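# Untie bag handles and unpack three fruit onto table

## Task

Undo the knot tying the plastic bag's handles together, then take exactly three pieces of fruit out and set them on the bare table surface, leaving every other fruit inside the bag.

## Robot and tools

Robot: two arms, left_arm and right_arm, each ending in a two-finger parallel gripper. Calibrated bases in the scene frame: left_arm at (+0.008, +0.305, +0.009) m, right_arm at (-0.007, -0.301, +0.011) m, both nearly unrotated. Two fixed cameras (cam_high, cam_low) hang from a beam behind the arms; each arm also carries a wrist camera (cam_left_wrist, cam_right_wrist). All images are 896x504.

Frame: the scene frame has its origin at table-top height, halfway between the nominal bases, a few cm behind the near table edge. +x points out over the table, +z up, +y toward left_arm (arm names do not match image sides). Reported end_effector_position (m) and end_effector_quat_wxyz use this frame and may be off by a few cm, more at long reach. The gripper's fingers point along its own +z and open/close along its own y; the reported point sits between the pads, about 1 cm short of the tips.

Row format (shared by execute_actions and move): one flat list of 14 numbers, each within [-1, 1], covering both arms even if one stays still. Order: left dx, dy, dz, rx, ry, rz, opening, then the same seven for right. dx..dz are offsets along scene axes, scaled so 1.0 = 0.6 m; rx..rz form one rotation vector, 1.0 = 180 degrees, turning about the hand's position. These six are offsets from the arm's Hand target as it stood when the action or move began, not absolute poses and not relative to the previous row; sending the same offset again moves further. All six zero re-requests the current Hand target. Opening is absolute: +1 fully open (0.093 m), -1 closed. A 0 opening is a real command, so repeat the current value to leave a gripper alone.

execute_actions(actions, cameras): actions is a list of actions; each action is a list of up to 15 rows, one per 1/30 s step, the last row held if fewer. Images return only when actions is empty or cameras names them (["all"], specific names, or []). An unknown camera name invalidates the call.

move(target, speed, blend, opening_speed, grip_force, blocking, cameras): target is one 14-number row or a list of up to 15 rows, every row offset from the same starting Hand targets. The grippers travel straight lines, all finishing together, at least 0.5 s and at most 10 s total. speed is m/s (0.002 to 2.9, default 0.25; rotation up to twice that in rad/s), one value or one per target. blend (m) rounds intermediate corners; 0 stops at each. opening_speed sets finger rate on the -1..+1 scale per second (0.2 or more). grip_force sets per-pad force in N (10 to 50), one value or one per arm, persisting; for this job the force is capped near 25 to 37 N anyway, and lower values close slowly. blocking=false returns early while motion continues. Paths do not avoid obstacles or the other arm; faster moves lag and wander more and hit harder. Keep paths away from an arm's own base to avoid changing its shoulder posture. The result adds a move: line giving the ending (done, off_target, moving, held, fault) and limits (paced = clipped pose, held = withheld steps).

wait(seconds 0 to 10, cameras): lets time pass holding commands; returns early if a running move ends. stop(cameras): brakes a running move. zoom_image(camera, region [x0,y0,x1,y1] pixels, at most 504x504): enlarges part of the latest image of a camera. finished_scene(scene): ends the current scene, given its number; irreversible, so only call once the bag is untied and three fruit rest on the table by themselves.

Reading results: Hand target is your last commanded pose after clipping; the gripper often rests short of it, and a later command (even zeros) asks again; if still short, send the gap as an offset. Orientation commands are clipped to 40 degrees from the measured one per step. Weight and friction can leave the gripper low, short or tilted, so check position and orientation after each move. Tool commands lists current commands. grip_measured is the gripper motor on the opening scale: pads meet near -0.94, and each mm of object width adds about 0.0208; readings may be up to 0.02 too open. To grip firmly, command about 0.24 below the reading for the object's width (soft or round fruit may need lower, but too low crushes); keep sending that number to hold, and send well above it to release. A command far below the width in one step briefly squeezes hard. Joint positions end with the pad gap in metres. Joint torques include arm weight and have offsets and noise. Joint velocities may be reported as within noise or omitted.

Joint ranges (rad): waist -2.618..3.054, shoulder 0..3.142, elbow 0..3.142 (straight at 2.901), wrist pitch -1.571..1.571, wrist yaw -1.571..1.571, wrist roll -2.094..2.094.

Avoid: letting anything leave the table or be set down off it; dropping fruit or releasing moving items; fast impacts; pressing hard into the table, the bar under the bases, the plate behind it or the low rail (up to about 3 cm above the table, no warning on contact); grippers, housings or wrist cameras touching each other, or one gripper closing on the other's fingers. A blocked arm keeps pressing until you command it back past its gripper. Motor heat from holding loads, stretched reach or unreachable targets triggers MOTOR HOT at 75 °C; at 90 °C the arm folds and goes idle, and at 100 °C it collapses, so rest arms near the body when idle.

Each tool is called after "Request:" in YAML: its name, and indented under it one key for each argument.

## Session

Request:
execute_actions:
  actions: []

Scene clock: 0.00 s.
left_arm: end_effector_position=(+0.3860, +0.2623, +0.1078) grip_measured=+1.000 end_effector_quat_wxyz=(+0.585, +0.099, +0.801, -0.074) | right_arm: end_effector_position=(+0.3768, -0.3295, +0.0958) grip_measured=+1.000 end_effector_quat_wxyz=(+0.568, +0.052, +0.817, -0.089)
Joint positions: left_arm=[0.01 1.525 0.331 0.87 0.231 0.063 0.093] | right_arm=[-0.009 1.525 0.338 0.851 0.189 0.024 0.093]
Joint velocities: within noise
Joint torques (N m): no reading
Heat: left arm: 49 °C; right arm: 56 °C.
Hand target: left_arm +0.3861, +0.2627, +0.1068; +0.582, +0.099, +0.804, -0.074 | right_arm +0.3786, -0.3309, +0.1007; +0.573, +0.054, +0.813, -0.090
Tool commands: left_gripper/opening=+1.0 right_gripper/opening=+1.0

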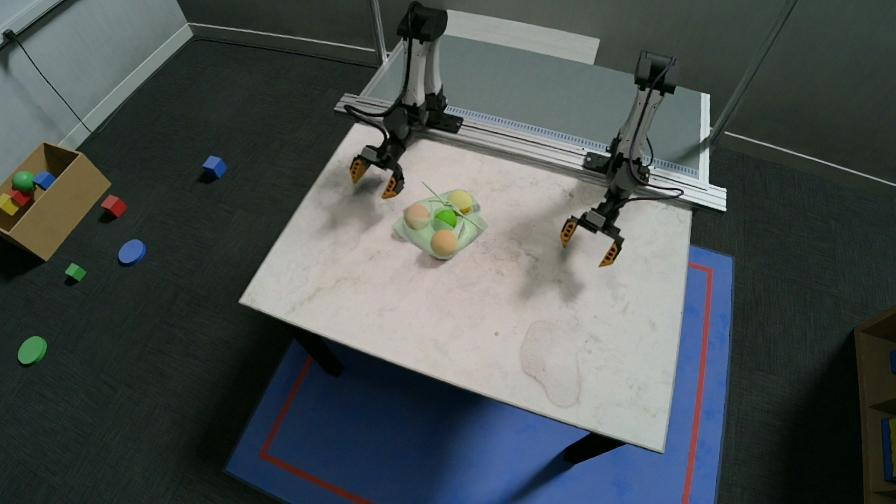

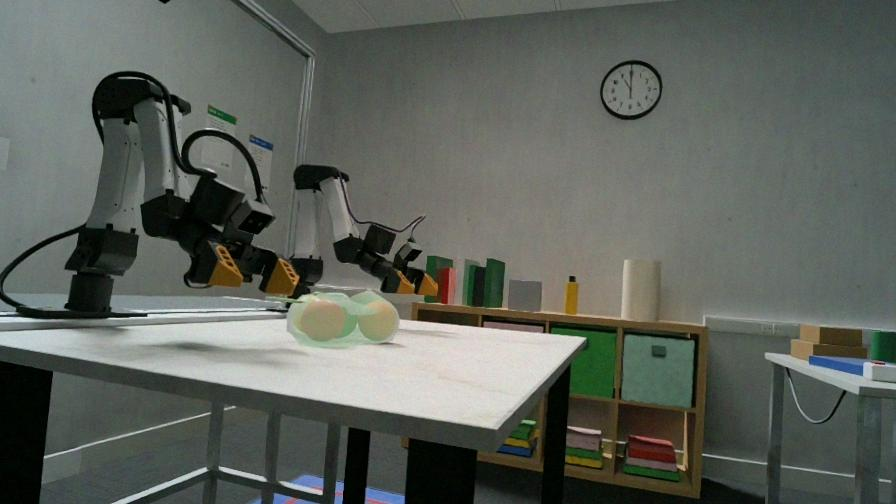

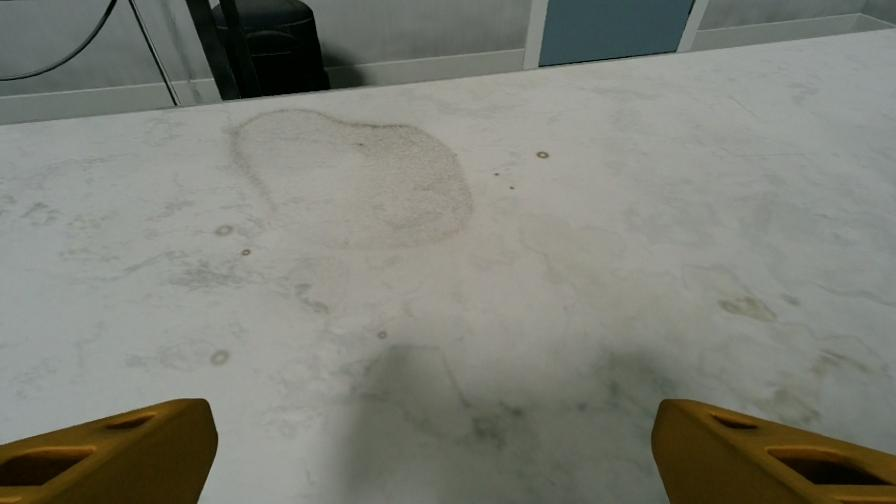

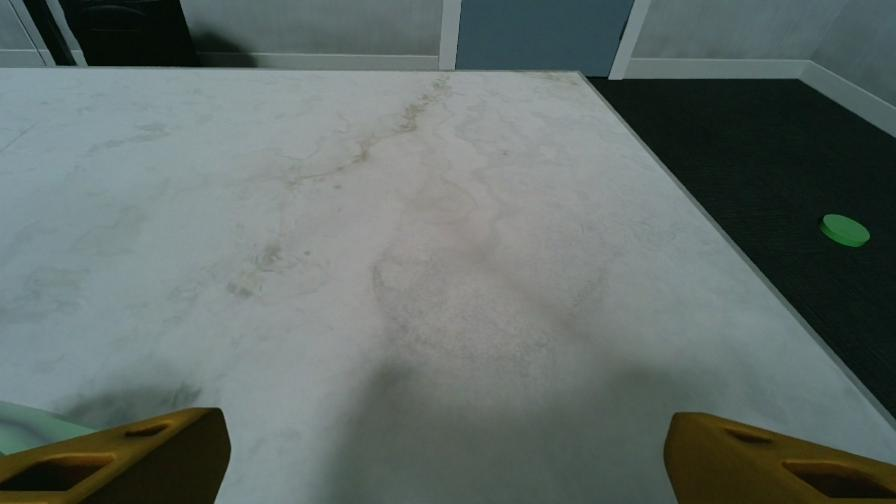

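Request:
zoom_image:
  camera: "cam_high"
  region: [370, 160, 510, 280]

Request:
zoom_image:
  camera: "cam_low"
  region: [250, 250, 430, 370]

Scaled by 3.600 from the camera's 896x504 image, which has a finer 1280x720 frame.

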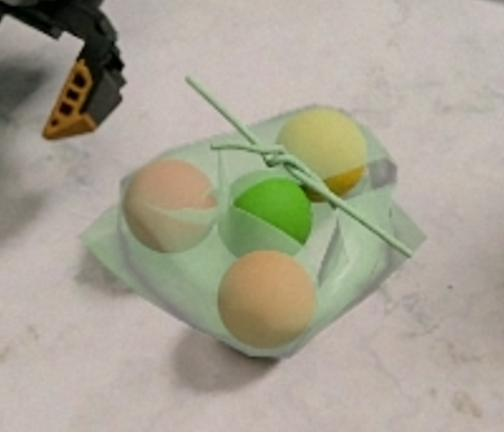

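Scaled by 2.800 from the camera's 896x504 image, which has a finer 1280x720 frame.

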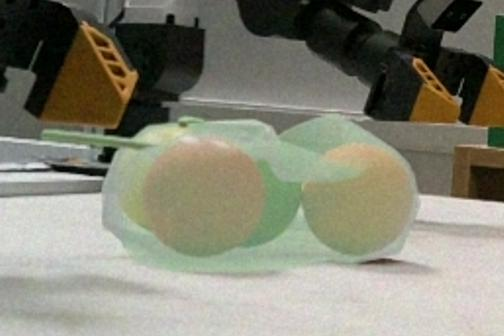

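Request:
move:
  target: [0,0,0,0,0,0,1,-0.298,0.302,0.282,0.0115,0.175,0.166,1]
  cameras: ["cam_right_wrist","cam_high"]

Scene clock: 87.30 s.
left_arm: end_effector_position=(+0.3860, +0.2623, +0.1078) grip_measured=+1.000 end_effector_quat_wxyz=(+0.585, +0.099, +0.801, -0.074) | right_arm: end_effector_position=(+0.1996, -0.1489, +0.2603) grip_measured=+1.000 end_effector_quat_wxyz=(+0.329, -0.175, +0.926, +0.062)
Joint positions: left_arm=[0.01 1.525 0.331 0.87 0.231 0.063 0.093] | right_arm=[0.774 0.95 1.188 -1.121 0.244 0.331 0.093]
Joint torques (N m): left_arm=[0.36 -4.72 5.98 2.35 0.05 -0.04] | right_arm=[0.31 -0.96 11.97 1.79 0.3 0.07]
Heat: left arm: 57 °C; right arm: 60 °C.
Hand target: left_arm +0.3861, +0.2627, +0.1068; +0.582, +0.099, +0.804, -0.074 | right_arm +0.1998, -0.1496, +0.2699; +0.336, -0.171, +0.924, +0.062
Off the commanded pose: left_arm 0.001 m, 0 deg | right_arm 0.010 m, 1 deg.
move: done
camera_calibration:
cam_right_wrist: T_world_to_cam=[[0.37226, -0.928106, 0.00641612, -0.214308], [-0.895652, -0.361038, -0.25973, 0.232405], [0.243373, 0.0909404, -0.96566, 0.302259], [0, 0, 0, 1]] pos_world=[0.214371, -0.142481, 0.353617]
Images, in order (width x height): cam_high 896x504, cam_right_wrist 896x504.

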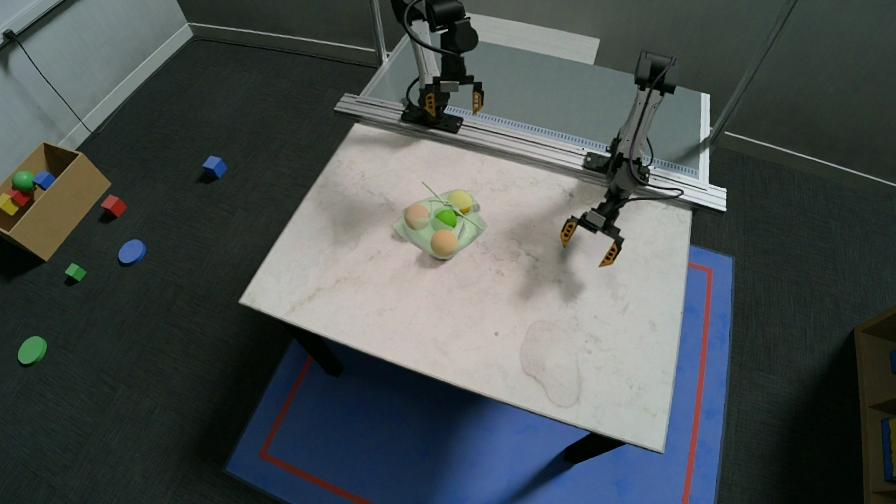

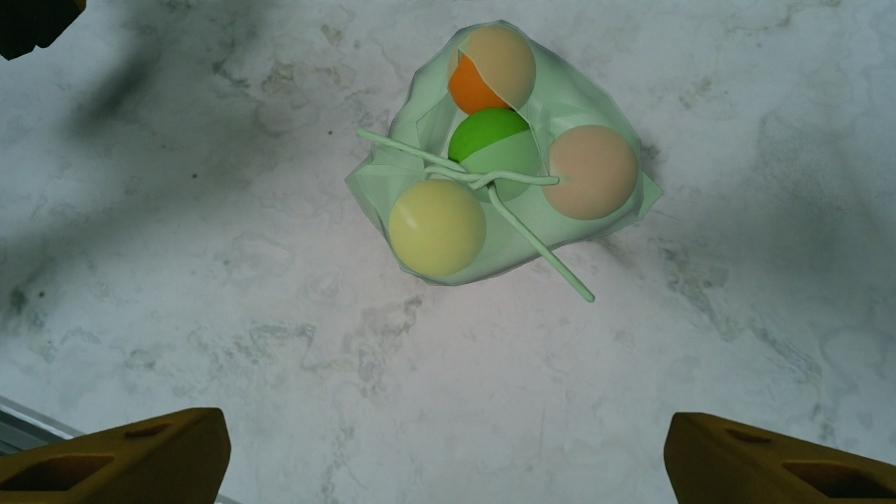

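Request:
zoom_image:
  camera: "cam_right_wrist"
  region: [330, 80, 630, 310]

Request:
zoom_image:
  camera: "cam_right_wrist"
  region: [420, 140, 580, 220]

Scaled by 1.680 from the camera's 896x504 image, which has a finer 1280x720 frame.

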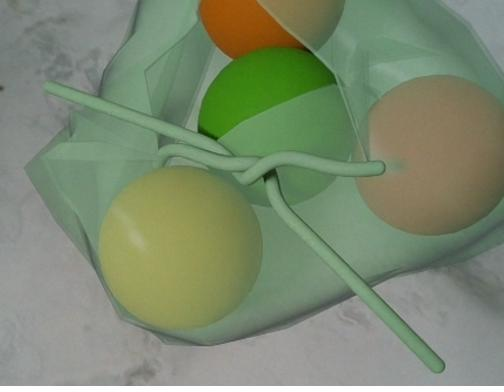

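Scaled by 3.150 from the camera's 896x504 image, which has a finer 1280x720 frame.

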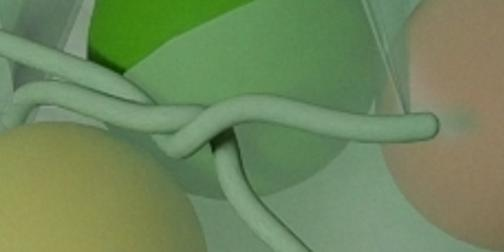

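Request:
move:
  target: [0,0,0,0,0,0,1,0.242,0.004,-0.083,0.0957,0.2249,-0.467,1]
  cameras: ["cam_right_wrist","cam_high","cam_low"]

Scene clock: 209.87 s.
left_arm: end_effector_position=(+0.3860, +0.2623, +0.1078) grip_measured=+1.000 end_effector_quat_wxyz=(+0.585, +0.099, +0.801, -0.074) | right_arm: end_effector_position=(+0.3435, -0.1457, +0.2166) grip_measured=+1.000 end_effector_quat_wxyz=(+0.038, +0.543, +0.837, +0.047)
Joint positions: left_arm=[0.01 1.525 0.331 0.87 0.231 0.063 0.093] | right_arm=[0.384 1.888 2.039 -1.561 -0.02 1.546 0.093]
Joint torques (N m): left_arm=[0.32 -4.79 5.98 2.32 0.05 -0.02] | right_arm=[-0.9 -7.73 10.84 0.53 0.02 0.07]
Heat: left arm: 58 °C; right arm: 66 °C.
Hand target: left_arm +0.3861, +0.2627, +0.1068; +0.582, +0.099, +0.804, -0.074 | right_arm +0.3451, -0.1472, +0.2201; +0.000, +0.552, +0.834, +0.000
Off the commanded pose: left_arm 0.001 m, 0 deg | right_arm 0.004 m, 7 deg.
joint sent to its limit (right arm) — joint 4 (wrist pitch), lower limit. The joint targets are off in orientation, not in position.
move: off_target (right_arm)
camera_calibration:
cam_right_wrist: T_world_to_cam=[[-0.902352, -0.414034, -0.119737, 0.27541], [-0.426122, 0.815343, 0.391965, 0.220138], [-0.0646604, 0.404713, -0.912155, 0.364734], [0, 0, 0, 1]] pos_world=[0.365906, -0.213072, 0.279384]
Images, in order (width x height): cam_high 896x504, cam_low 896x504, cam_right_wrist 896x504.

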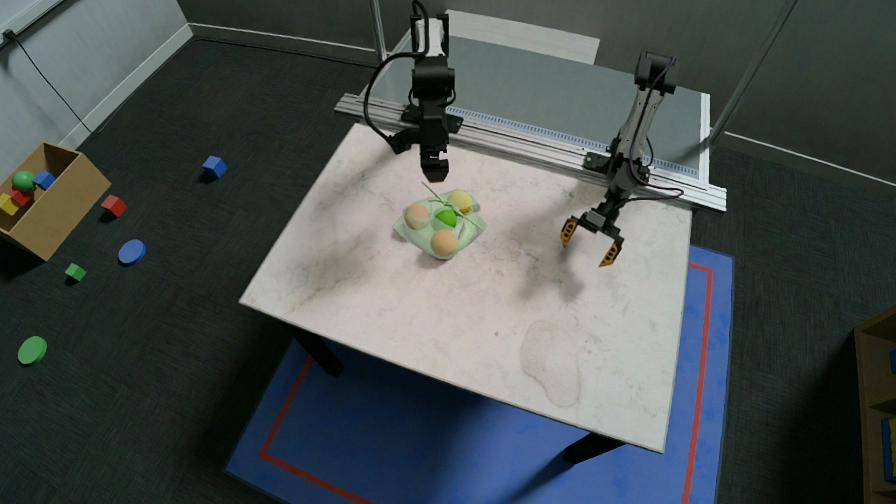

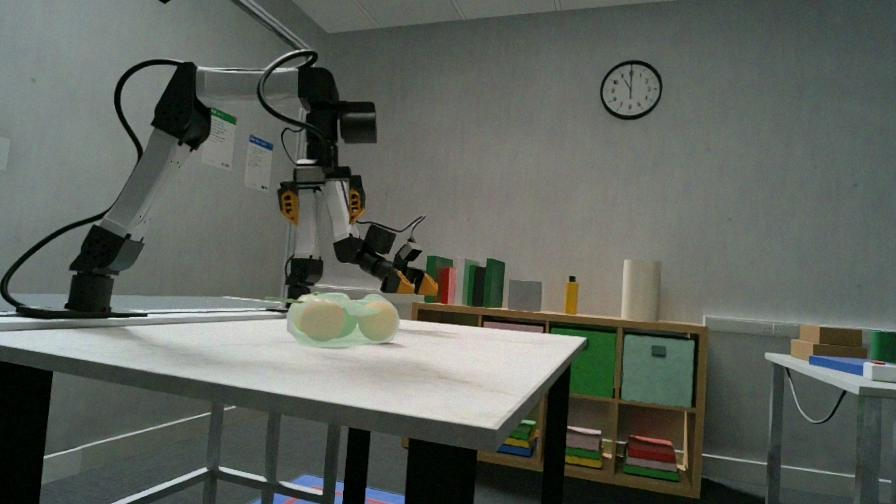

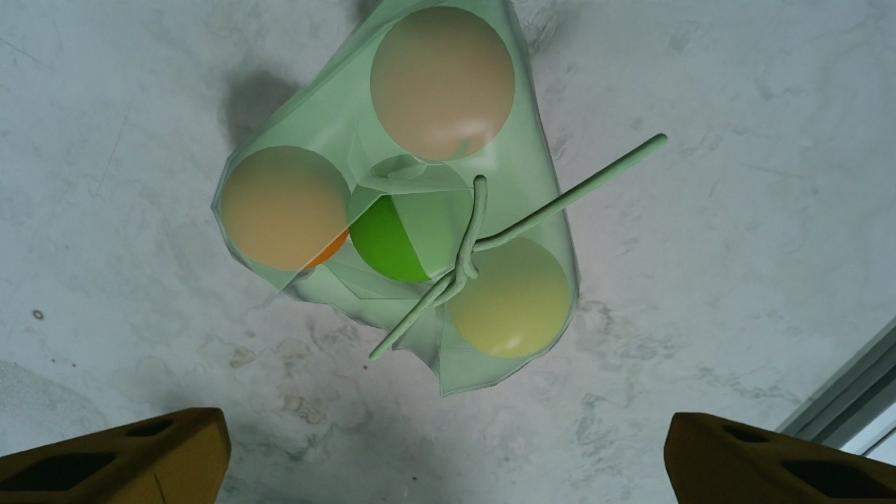

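Request:
zoom_image:
  camera: "cam_right_wrist"
  region: [360, 130, 560, 310]

Request:
zoom_image:
  camera: "cam_right_wrist"
  region: [200, 0, 704, 410]

Scaled by 2.520 from the camera's 896x504 image, which has a finer 1280x720 frame.

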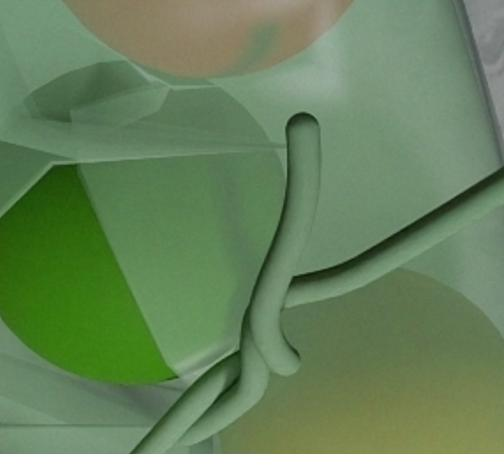

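Scaled by 1.000.

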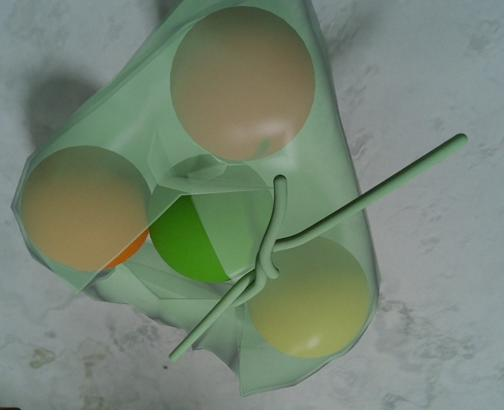

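Request:
move:
  target: [0,0,0,0,0,0,1,0.0082,-0.013,-0.2,0,0,0,-0.2]
  cameras: ["cam_right_wrist","cam_low"]

Scene clock: 254.93 s.
left_arm: end_effector_position=(+0.3860, +0.2623, +0.1078) grip_measured=+1.000 end_effector_quat_wxyz=(+0.585, +0.099, +0.801, -0.074) | right_arm: end_effector_position=(+0.3492, -0.1526, +0.1042) grip_measured=-0.199 end_effector_quat_wxyz=(+0.005, +0.551, +0.835, -0.001)
Joint positions: left_arm=[0.01 1.525 0.331 0.87 0.231 0.063 0.093] | right_arm=[0.37 1.953 1.683 -1.255 -0.021 1.545 0.036]
Joint torques (N m): left_arm=[0.38 -4.75 5.9 2.3 0.06 -0.02] | right_arm=[-0.88 -9.18 7.46 0.63 -0.03 -0.07]
Heat: left arm: 59 °C; right arm: 68 °C.
Hand target: left_arm +0.3861, +0.2627, +0.1068; +0.582, +0.099, +0.804, -0.074 | right_arm +0.3500, -0.1551, +0.1000; +0.000, +0.552, +0.834, +0.000
Off the commanded pose: left_arm 0.001 m, 0 deg | right_arm 0.005 m, 1 deg.
move: done
camera_calibration:
cam_right_wrist: T_world_to_cam=[[-0.915563, -0.402144, -0.00501058, 0.258765], [-0.370501, 0.838544, 0.399466, 0.255518], [-0.156441, 0.367592, -0.916734, 0.292104], [0, 0, 0, 1]] pos_world=[0.377282, -0.217578, 0.167008]
Images, in order (width x height): cam_low 896x504, cam_right_wrist 896x504.

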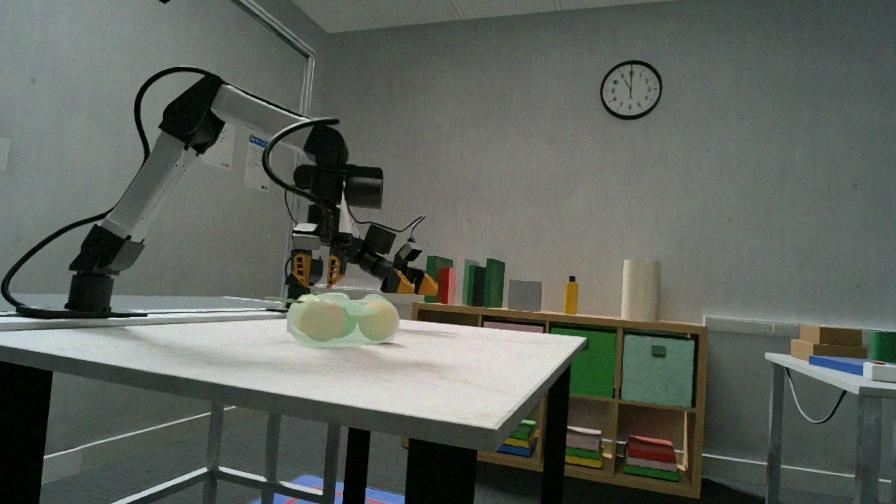

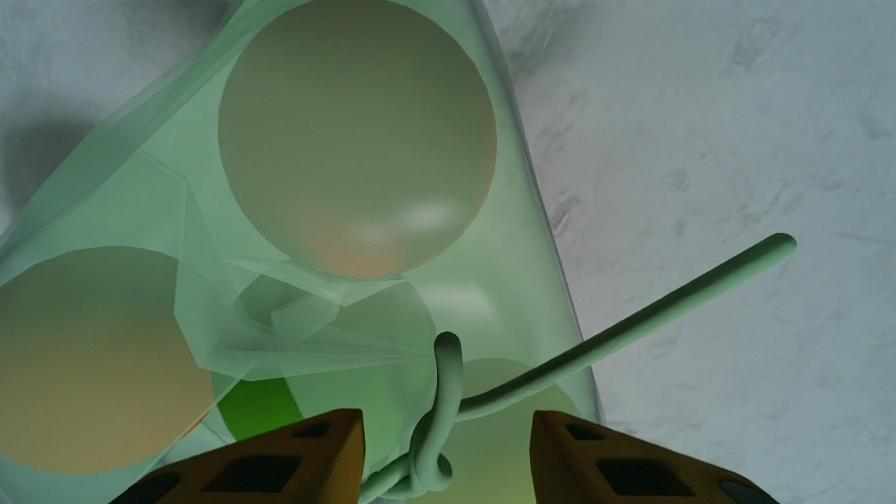

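Request:
move:
  target: [0,0,0,0,0,0,1,0.001,0,-0.0358,0,0,0,-0.2]
  speed: 0.1
  cameras: ["cam_right_wrist"]

Scene clock: 269.30 s.
left_arm: end_effector_position=(+0.3860, +0.2623, +0.1078) grip_measured=+1.000 end_effector_quat_wxyz=(+0.585, +0.099, +0.801, -0.074) | right_arm: end_effector_position=(+0.3520, -0.1520, +0.0888) grip_measured=-0.199 end_effector_quat_wxyz=(+0.010, +0.550, +0.835, +0.007)
Joint positions: left_arm=[0.01 1.525 0.331 0.87 0.231 0.063 0.093] | right_arm=[0.37 1.953 1.622 -1.176 -0.021 1.545 0.036]
Joint torques (N m): left_arm=[0.34 -4.79 5.85 2.32 0.06 -0.02] | right_arm=[-0.95 -8.18 6.75 0.65 -0.01 -0.07]
Heat: left arm: 59 °C; right arm: 64 °C.
Hand target: left_arm +0.3861, +0.2627, +0.1068; +0.582, +0.099, +0.804, -0.074 | right_arm +0.3506, -0.1551, +0.0786; +0.000, +0.552, +0.834, +0.000
Off the commanded pose: left_arm 0.001 m, 0 deg | right_arm 0.011 m, 1 deg.
move: off_target (right_arm)
camera_calibration:
cam_right_wrist: T_world_to_cam=[[-0.915093, -0.40259, -0.0229447, 0.262777], [-0.377661, 0.835707, 0.398705, 0.264306], [-0.141339, 0.373517, -0.916792, 0.27384], [0, 0, 0, 1]] pos_world=[0.378988, -0.217375, 0.151704]
Images, in order (width x height): cam_right_wrist 896x504.

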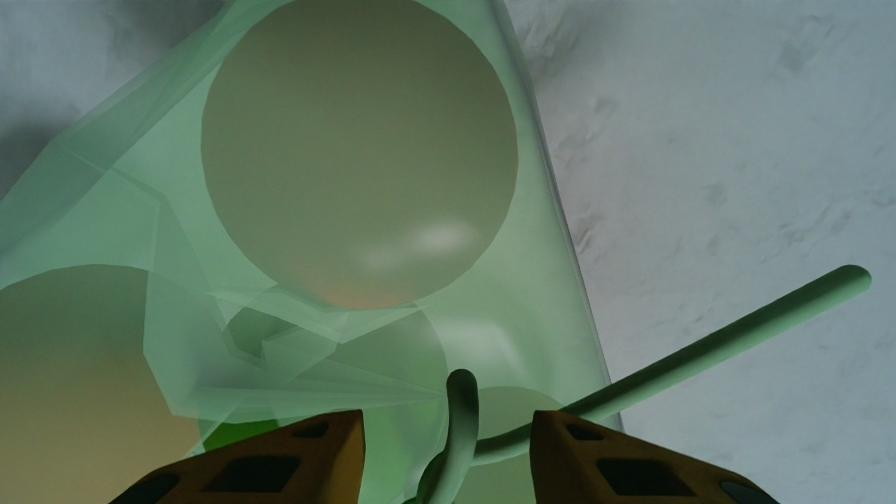

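Request:
move:
  target: [0,0,0,0,0,0,1,-0.002,-0.004,-0.015,0,0,0,-0.2]
  speed: 0.1
  cameras: ["cam_right_wrist"]

Scene clock: 278.40 s.
left_arm: end_effector_position=(+0.3860, +0.2623, +0.1078) grip_measured=+1.000 end_effector_quat_wxyz=(+0.585, +0.099, +0.801, -0.074) | right_arm: end_effector_position=(+0.3507, -0.1539, +0.0797) grip_measured=-0.199 end_effector_quat_wxyz=(+0.010, +0.550, +0.835, +0.006)
Joint positions: left_arm=[0.01 1.525 0.331 0.87 0.231 0.063 0.093] | right_arm=[0.367 1.953 1.585 -1.142 -0.021 1.542 0.036]
Joint torques (N m): left_arm=[0.32 -4.82 5.93 2.32 0.08 -0.02] | right_arm=[-0.95 -8.09 6.72 0.68 -0.03 -0.1]
Heat: left arm: 59 °C; right arm: 63 °C.
Hand target: left_arm +0.3861, +0.2627, +0.1068; +0.582, +0.099, +0.804, -0.074 | right_arm +0.3494, -0.1574, +0.0696; +0.000, +0.552, +0.834, +0.000
Off the commanded pose: left_arm 0.001 m, 0 deg | right_arm 0.011 m, 1 deg.
move: off_target (right_arm)
camera_calibration:
cam_right_wrist: T_world_to_cam=[[-0.915183, -0.402505, -0.0207444, 0.260443], [-0.376767, 0.836113, 0.398699, 0.268821], [-0.143134, 0.372699, -0.916847, 0.266544], [0, 0, 0, 1]] pos_world=[0.377788, -0.219276, 0.142604]
Images, in order (width x height): cam_right_wrist 896x504.

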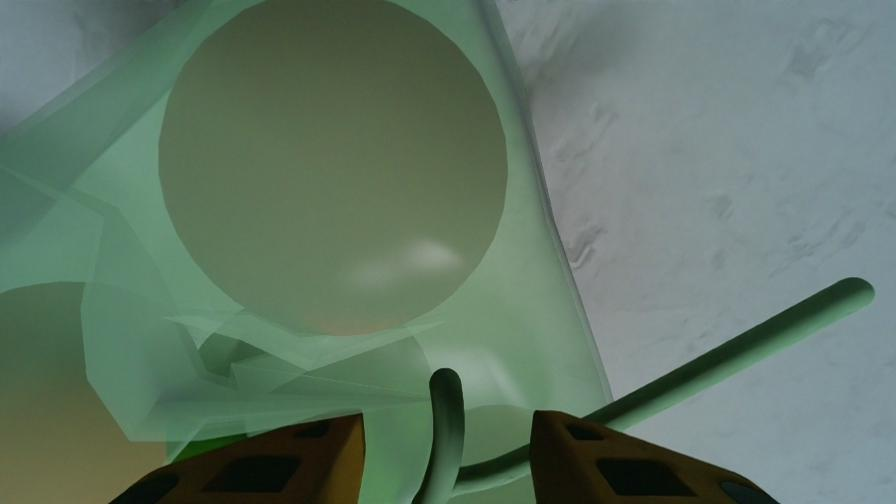

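Request:
move:
  target: [0,0,0,0,0,0,1,0,0,0,0,0,0,-1]
  opening_speed: 0.5
  cameras: ["cam_right_wrist"]

Scene clock: 288.63 s.
left_arm: end_effector_position=(+0.3860, +0.2623, +0.1078) grip_measured=+1.000 end_effector_quat_wxyz=(+0.585, +0.099, +0.801, -0.074) | right_arm: end_effector_position=(+0.3514, -0.1536, +0.0798) grip_measured=-0.910 end_effector_quat_wxyz=(+0.011, +0.550, +0.835, +0.007)
Joint positions: left_arm=[0.01 1.525 0.331 0.87 0.231 0.063 0.093] | right_arm=[0.367 1.953 1.585 -1.138 -0.021 1.542 0.002]
Joint torques (N m): left_arm=[0.38 -4.78 5.91 2.32 0.06 -0.01] | right_arm=[-0.9 -8.03 6.57 0.65 -0.01 -0.07]
Heat: left arm: 59 °C; right arm: 62 °C.
Hand target: left_arm +0.3861, +0.2627, +0.1068; +0.582, +0.099, +0.804, -0.074 | right_arm +0.3494, -0.1574, +0.0696; +0.000, +0.552, +0.834, +0.000
Off the commanded pose: left_arm 0.001 m, 0 deg | right_arm 0.011 m, 1 deg.
move: off_target (right_arm)
camera_calibration:
cam_right_wrist: T_world_to_cam=[[-0.914896, -0.402968, -0.0241138, 0.261385], [-0.378475, 0.835442, 0.398489, 0.269326], [-0.140433, 0.373703, -0.916856, 0.265717], [0, 0, 0, 1]] pos_world=[0.378388, -0.218976, 0.142603]
Images, in order (width x height): cam_right_wrist 896x504.

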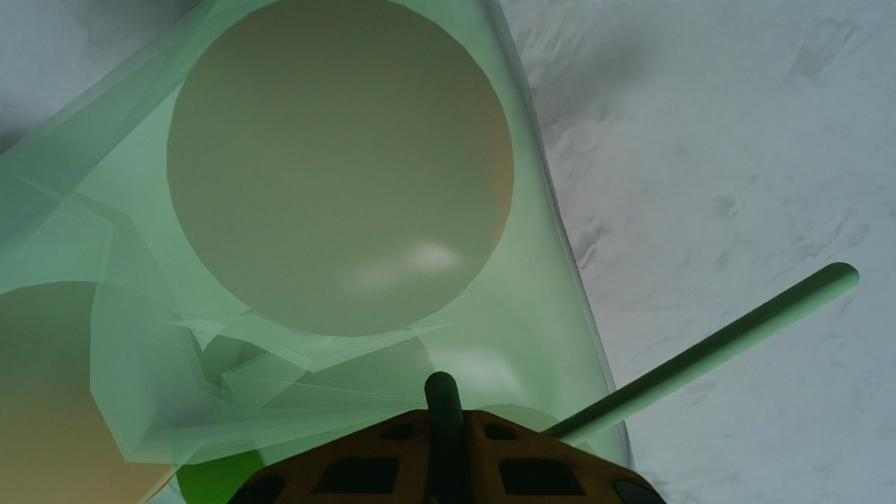

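Request:
move:
  target: [-0.310,-0.338,0.272,0.0977,0.1507,-0.199,1,0,0,0,0,0,0,-1]
  cameras: ["cam_left_wrist"]

Scene clock: 302.67 s.
left_arm: end_effector_position=(+0.1999, +0.0588, +0.2681) grip_measured=+1.000 end_effector_quat_wxyz=(+0.314, +0.408, +0.844, -0.153) | right_arm: end_effector_position=(+0.3514, -0.1536, +0.0798) grip_measured=-0.910 end_effector_quat_wxyz=(+0.011, +0.550, +0.835, +0.007)
Joint positions: left_arm=[-0.87 1.167 1.276 -0.965 0.018 -0.001 0.093] | right_arm=[0.367 1.953 1.585 -1.138 -0.021 1.542 0.002]
Joint torques (N m): left_arm=[-0.05 -2.51 8.8 1.7 -0.11 -0.13] | right_arm=[-0.99 -8.28 6.68 0.65 -0.02 -0.07]
Heat: left arm: 59 °C; right arm: 61 °C.
Hand target: left_arm +0.2001, +0.0599, +0.2701; +0.310, +0.404, +0.848, -0.147 | right_arm +0.3494, -0.1574, +0.0696; +0.000, +0.552, +0.834, +0.000
Off the commanded pose: left_arm 0.002 m, 1 deg | right_arm 0.011 m, 1 deg.
move: off_target (right_arm)
camera_calibration:
cam_left_wrist: T_world_to_cam=[[-0.788574, -0.614934, 0.00272739, 0.192208], [-0.590962, 0.756591, -0.279883, 0.188387], [0.170046, -0.22232, -0.96003, 0.325445], [0, 0, 0, 1]] pos_world=[0.207559, 0.0480167, 0.364639]
Images, in order (width x height): cam_left_wrist 896x504.

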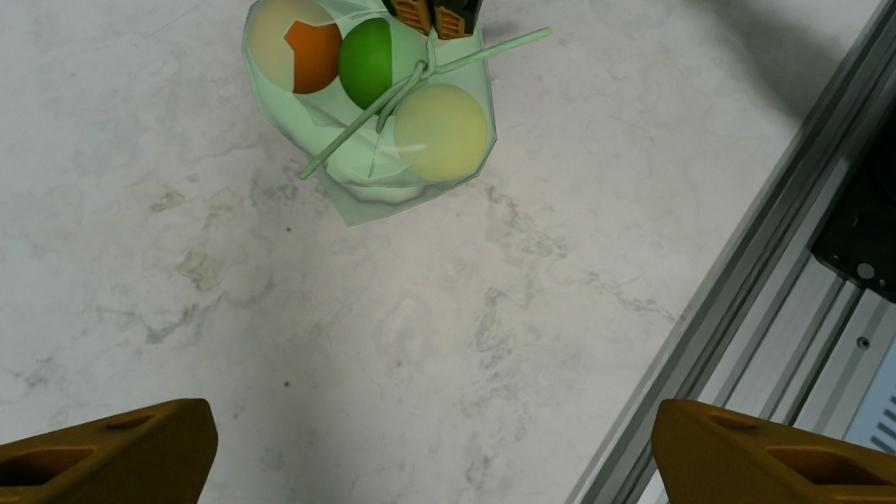

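Request:
zoom_image:
  camera: "cam_left_wrist"
  region: [230, 0, 560, 235]

Request:
zoom_image:
  camera: "cam_left_wrist"
  region: [350, 0, 490, 150]

Scaled by 1.527 from the camera's 896x504 image, which has a finer 1280x720 frame.

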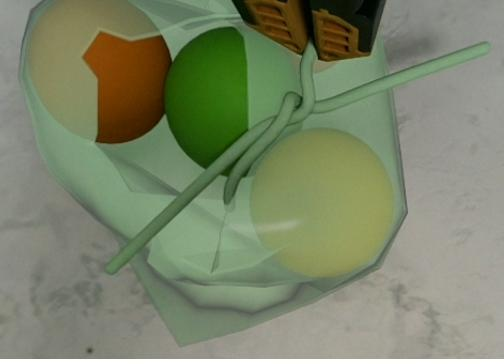

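Scaled by 3.360 from the camera's 896x504 image, which has a finer 1280x720 frame.

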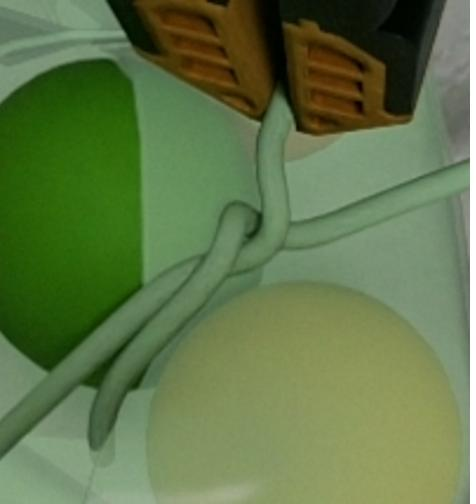

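Request:
move:
  target: [0,0,0,0,0,0,1,0.012,-0.03,0.05,0,0,0,-1]
  speed: 0.05
  cameras: ["cam_left_wrist","cam_low"]

Request:
zoom_image:
  camera: "cam_left_wrist"
  region: [230, 0, 560, 235]

Scene clock: 326.80 s.
left_arm: end_effector_position=(+0.1999, +0.0589, +0.2680) grip_measured=+1.000 end_effector_quat_wxyz=(+0.313, +0.407, +0.844, -0.152) | right_arm: end_effector_position=(+0.3541, -0.1741, +0.0936) grip_measured=-0.910 end_effector_quat_wxyz=(+0.003, +0.551, +0.834, -0.003)
Joint positions: left_arm=[-0.87 1.167 1.276 -0.966 0.017 -0.001 0.093] | right_arm=[0.312 1.953 1.638 -1.218 -0.023 1.488 0.002]
Joint torques (N m): left_arm=[-0.06 -2.44 8.72 1.69 -0.09 -0.12] | right_arm=[-0.85 -9.51 11.15 0.25 -0.02 -0.07]
Heat: left arm: 54 °C; right arm: 60 °C.
Hand target: left_arm +0.2001, +0.0599, +0.2701; +0.310, +0.404, +0.848, -0.147 | right_arm +0.3566, -0.1754, +0.0996; +0.000, +0.552, +0.834, -0.001
Off the commanded pose: left_arm 0.002 m, 1 deg | right_arm 0.007 m, 0 deg.
move: done
camera_calibration:
cam_left_wrist: T_world_to_cam=[[-0.788239, -0.615363, 0.00270423, 0.192308], [-0.591435, 0.756362, -0.279502, 0.188314], [0.16995, -0.221914, -0.960141, 0.325396], [0, 0, 0, 1]] pos_world=[0.207659, 0.0481156, 0.36454]
Images, in order (width x height): cam_low 896x504, cam_left_wrist 896x504.

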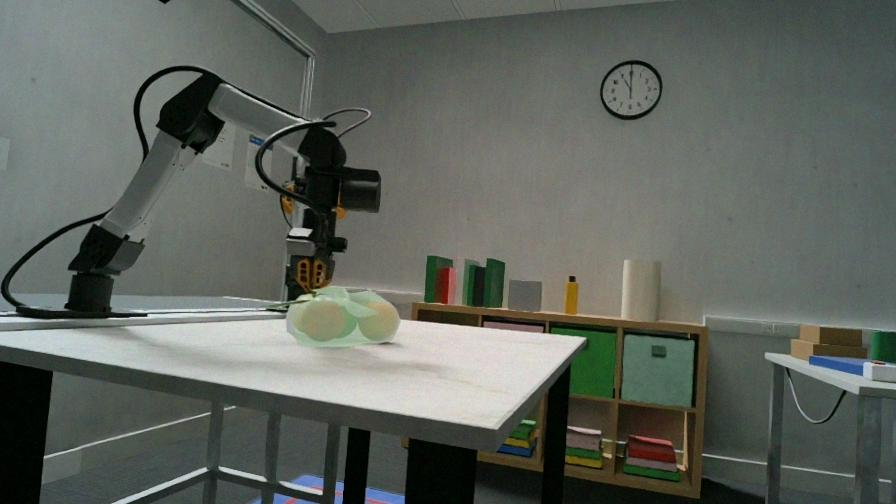

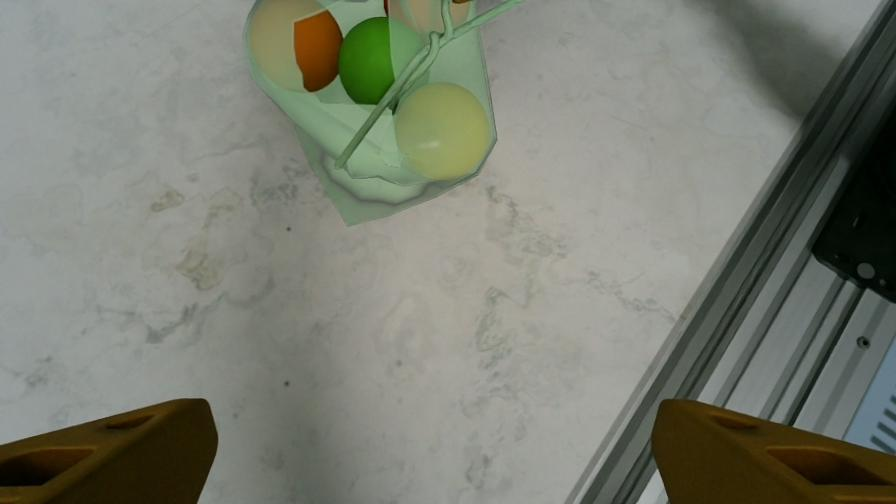

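Scaled by 1.527 from the camera's 896x504 image, which has a finer 1280x720 frame.

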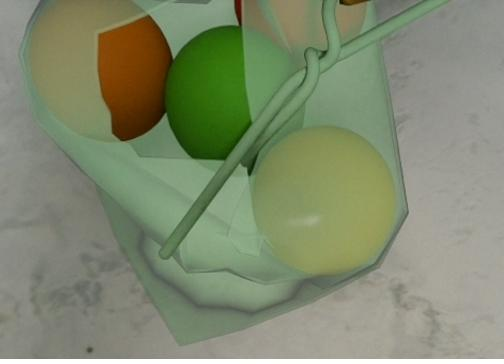

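Request:
move:
  target: [0,0,0,-0.0432,-0.035,0,1,0.012,-0.035,0.05,0,0,0,-1]
  speed: 0.05
  cameras: ["cam_left_wrist","cam_low"]

Request:
zoom_image:
  camera: "cam_left_wrist"
  region: [230, 20, 560, 255]

Scene clock: 342.40 s.
left_arm: end_effector_position=(+0.2014, +0.0577, +0.2734) grip_measured=+1.000 end_effector_quat_wxyz=(+0.383, +0.393, +0.815, -0.184) | right_arm: end_effector_position=(+0.3619, -0.1942, +0.1238) grip_measured=-0.910 end_effector_quat_wxyz=(+0.003, +0.551, +0.835, -0.003)
Joint positions: left_arm=[-0.87 1.044 1.116 -0.764 0.014 -0.004 0.093] | right_arm=[0.251 1.953 1.755 -1.336 -0.026 1.426 0.002]
Joint torques (N m): left_arm=[-0.16 -3.36 5.96 2.2 -0.1 -0.13] | right_arm=[-0.96 -9.29 11.18 0.19 -0.03 -0.04]
Heat: left arm: 53 °C; right arm: 61 °C.
Hand target: left_arm +0.2001, +0.0599, +0.2700; +0.382, +0.389, +0.818, -0.182 | right_arm +0.3638, -0.1965, +0.1296; +0.000, +0.552, +0.834, -0.001
Off the commanded pose: left_arm 0.004 m, 1 deg | right_arm 0.006 m, 0 deg.
move: done
camera_calibration:
cam_left_wrist: T_world_to_cam=[[-0.787265, -0.616614, -0.000645496, 0.193489], [-0.555345, 0.709495, -0.433831, 0.229238], [0.267964, -0.341181, -0.900994, 0.300987], [0, 0, 0, 1]] pos_world=[0.19898, 0.0593557, 0.370763]
Images, in order (width x height): cam_low 896x504, cam_left_wrist 896x504.

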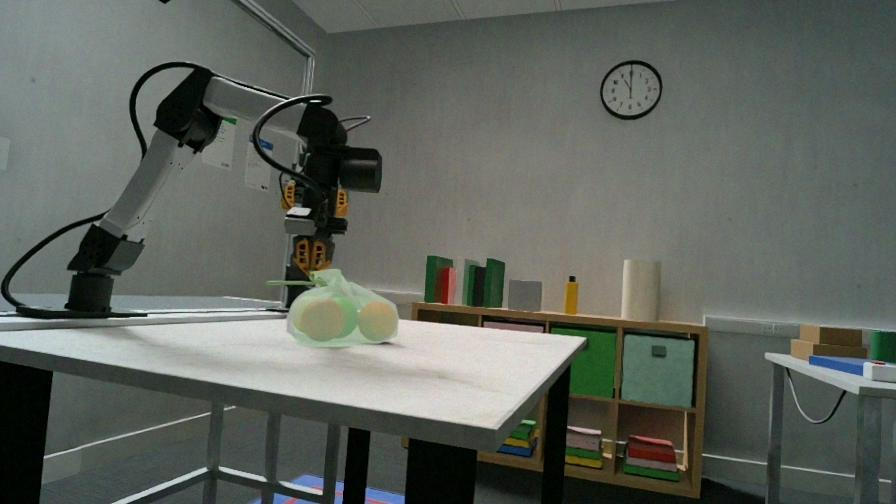

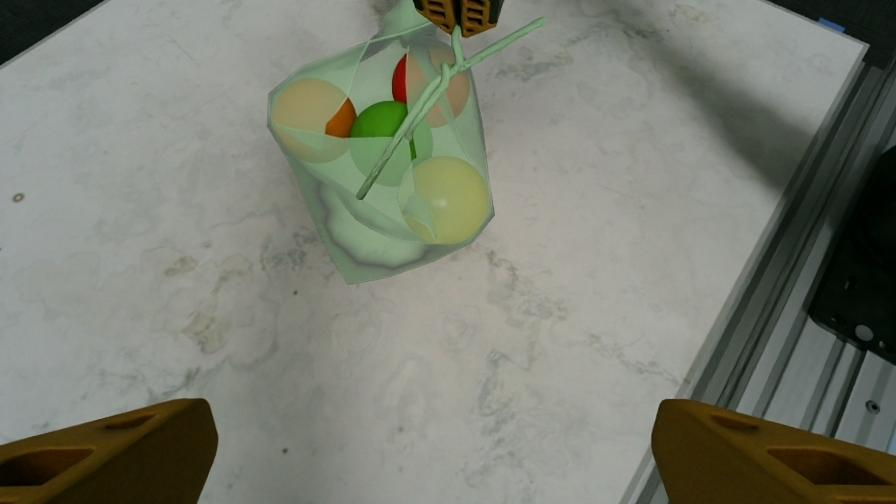

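Scaled by 1.527 from the camera's 896x504 image, which has a finer 1280x720 frame.

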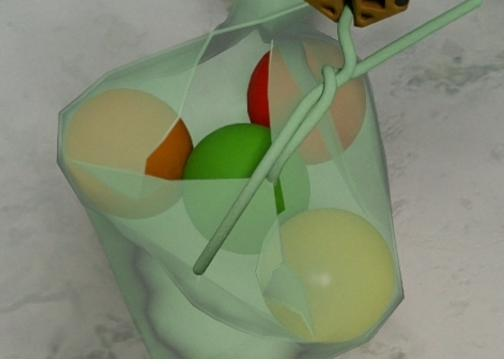

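Request:
zoom_image:
  camera: "cam_low"
  region: [250, 220, 430, 360]

Request:
zoom_image:
  camera: "cam_left_wrist"
  region: [340, 0, 560, 210]

Scaled by 2.800 from the camera's 896x504 image, which has a finer 1280x720 frame.

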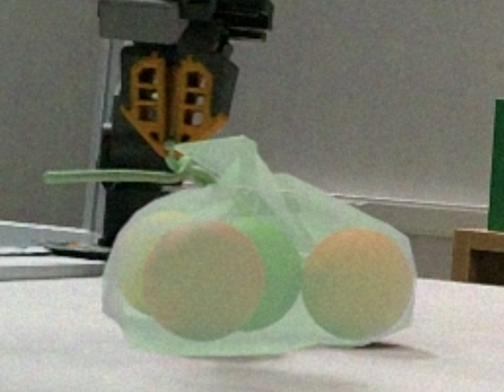

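Scaled by 2.291 from the camera's 896x504 image, which has a finer 1280x720 frame.

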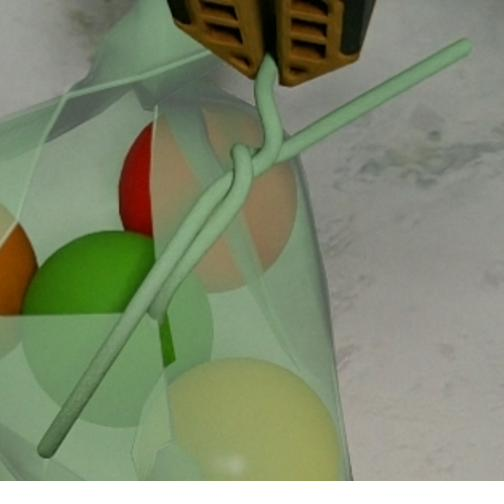

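Request:
move:
  target: [0,0,0,-0.02,-0.016,0,1,-0.02,0.05,0.1,0,0,0,-1]
  speed: 0.06
  cameras: ["cam_left_wrist","cam_low"]

Request:
zoom_image:
  camera: "cam_left_wrist"
  region: [230, 20, 560, 255]

Request:
zoom_image:
  camera: "cam_low"
  region: [250, 220, 430, 360]

Scene clock: 372.93 s.
left_arm: end_effector_position=(+0.2011, +0.0576, +0.2739) grip_measured=+1.000 end_effector_quat_wxyz=(+0.416, +0.386, +0.799, -0.200) | right_arm: end_effector_position=(+0.3531, -0.1679, +0.1840) grip_measured=-0.910 end_effector_quat_wxyz=(+0.010, +0.549, +0.836, +0.008)
Joint positions: left_arm=[-0.872 0.981 1.026 -0.656 0.013 -0.005 0.093] | right_arm=[0.319 1.957 2.005 -1.556 -0.026 1.492 0.002]
Joint torques (N m): left_arm=[-0.12 -3.02 6.11 2.24 -0.11 -0.12] | right_arm=[-0.08 -9.21 10.88 0.26 0.04 0.08]
Heat: left arm: 55 °C; right arm: 62 °C.
Hand target: left_arm +0.2000, +0.0599, +0.2700; +0.415, +0.381, +0.802, -0.198 | right_arm +0.3517, -0.1665, +0.1895; +0.000, +0.552, +0.834, -0.001
Off the commanded pose: left_arm 0.005 m, 1 deg | right_arm 0.006 m, 2 deg.
joint sent to its limit (right arm) — joint 4 (wrist pitch), lower limit. The joint targets still meet the commanded pose.
move: done
camera_calibration:
cam_left_wrist: T_world_to_cam=[[-0.787776, -0.615958, -0.00195258, 0.193572], [-0.530545, 0.680142, -0.505894, 0.245809], [0.312938, -0.397496, -0.862593, 0.285207], [0, 0, 0, 1]] pos_world=[0.193652, 0.0654156, 0.370749]
Images, in order (width x height): cam_low 896x504, cam_left_wrist 896x504.

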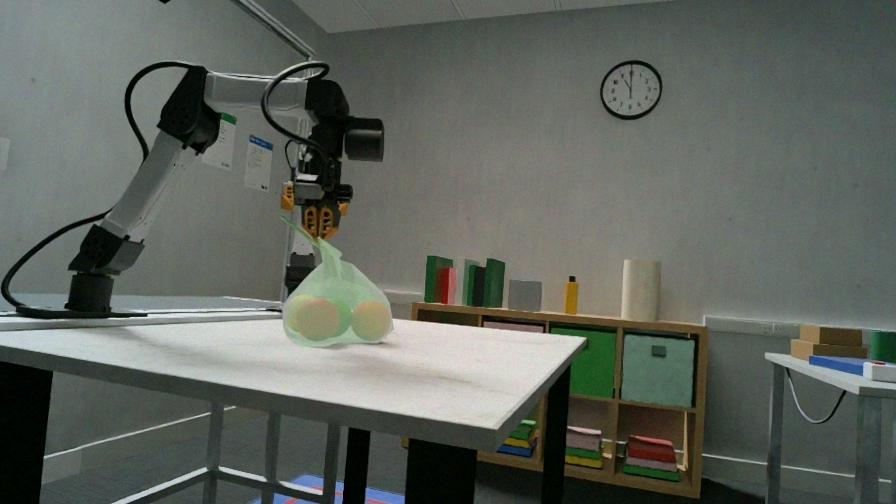

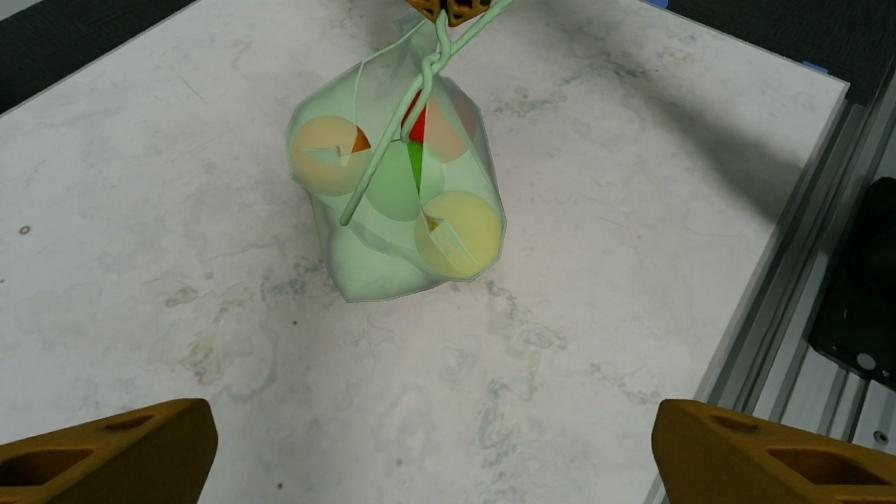

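Scaled by 1.527 from the camera's 896x504 image, which has a finer 1280x720 frame.

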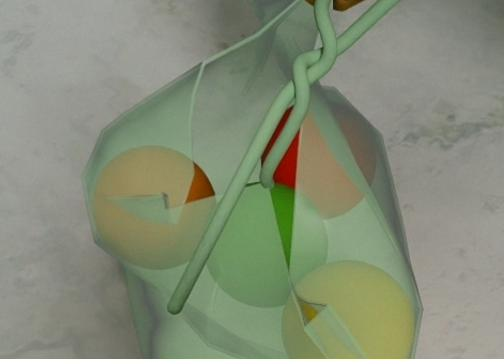

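Scaled by 2.800 from the camera's 896x504 image, which has a finer 1280x720 frame.

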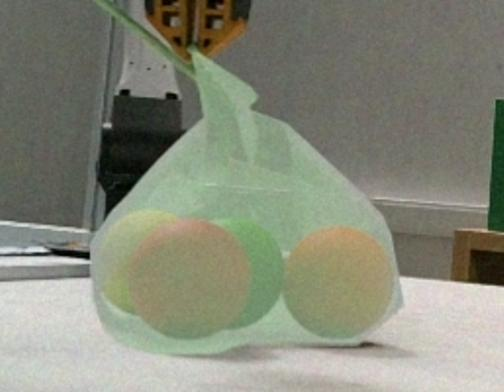

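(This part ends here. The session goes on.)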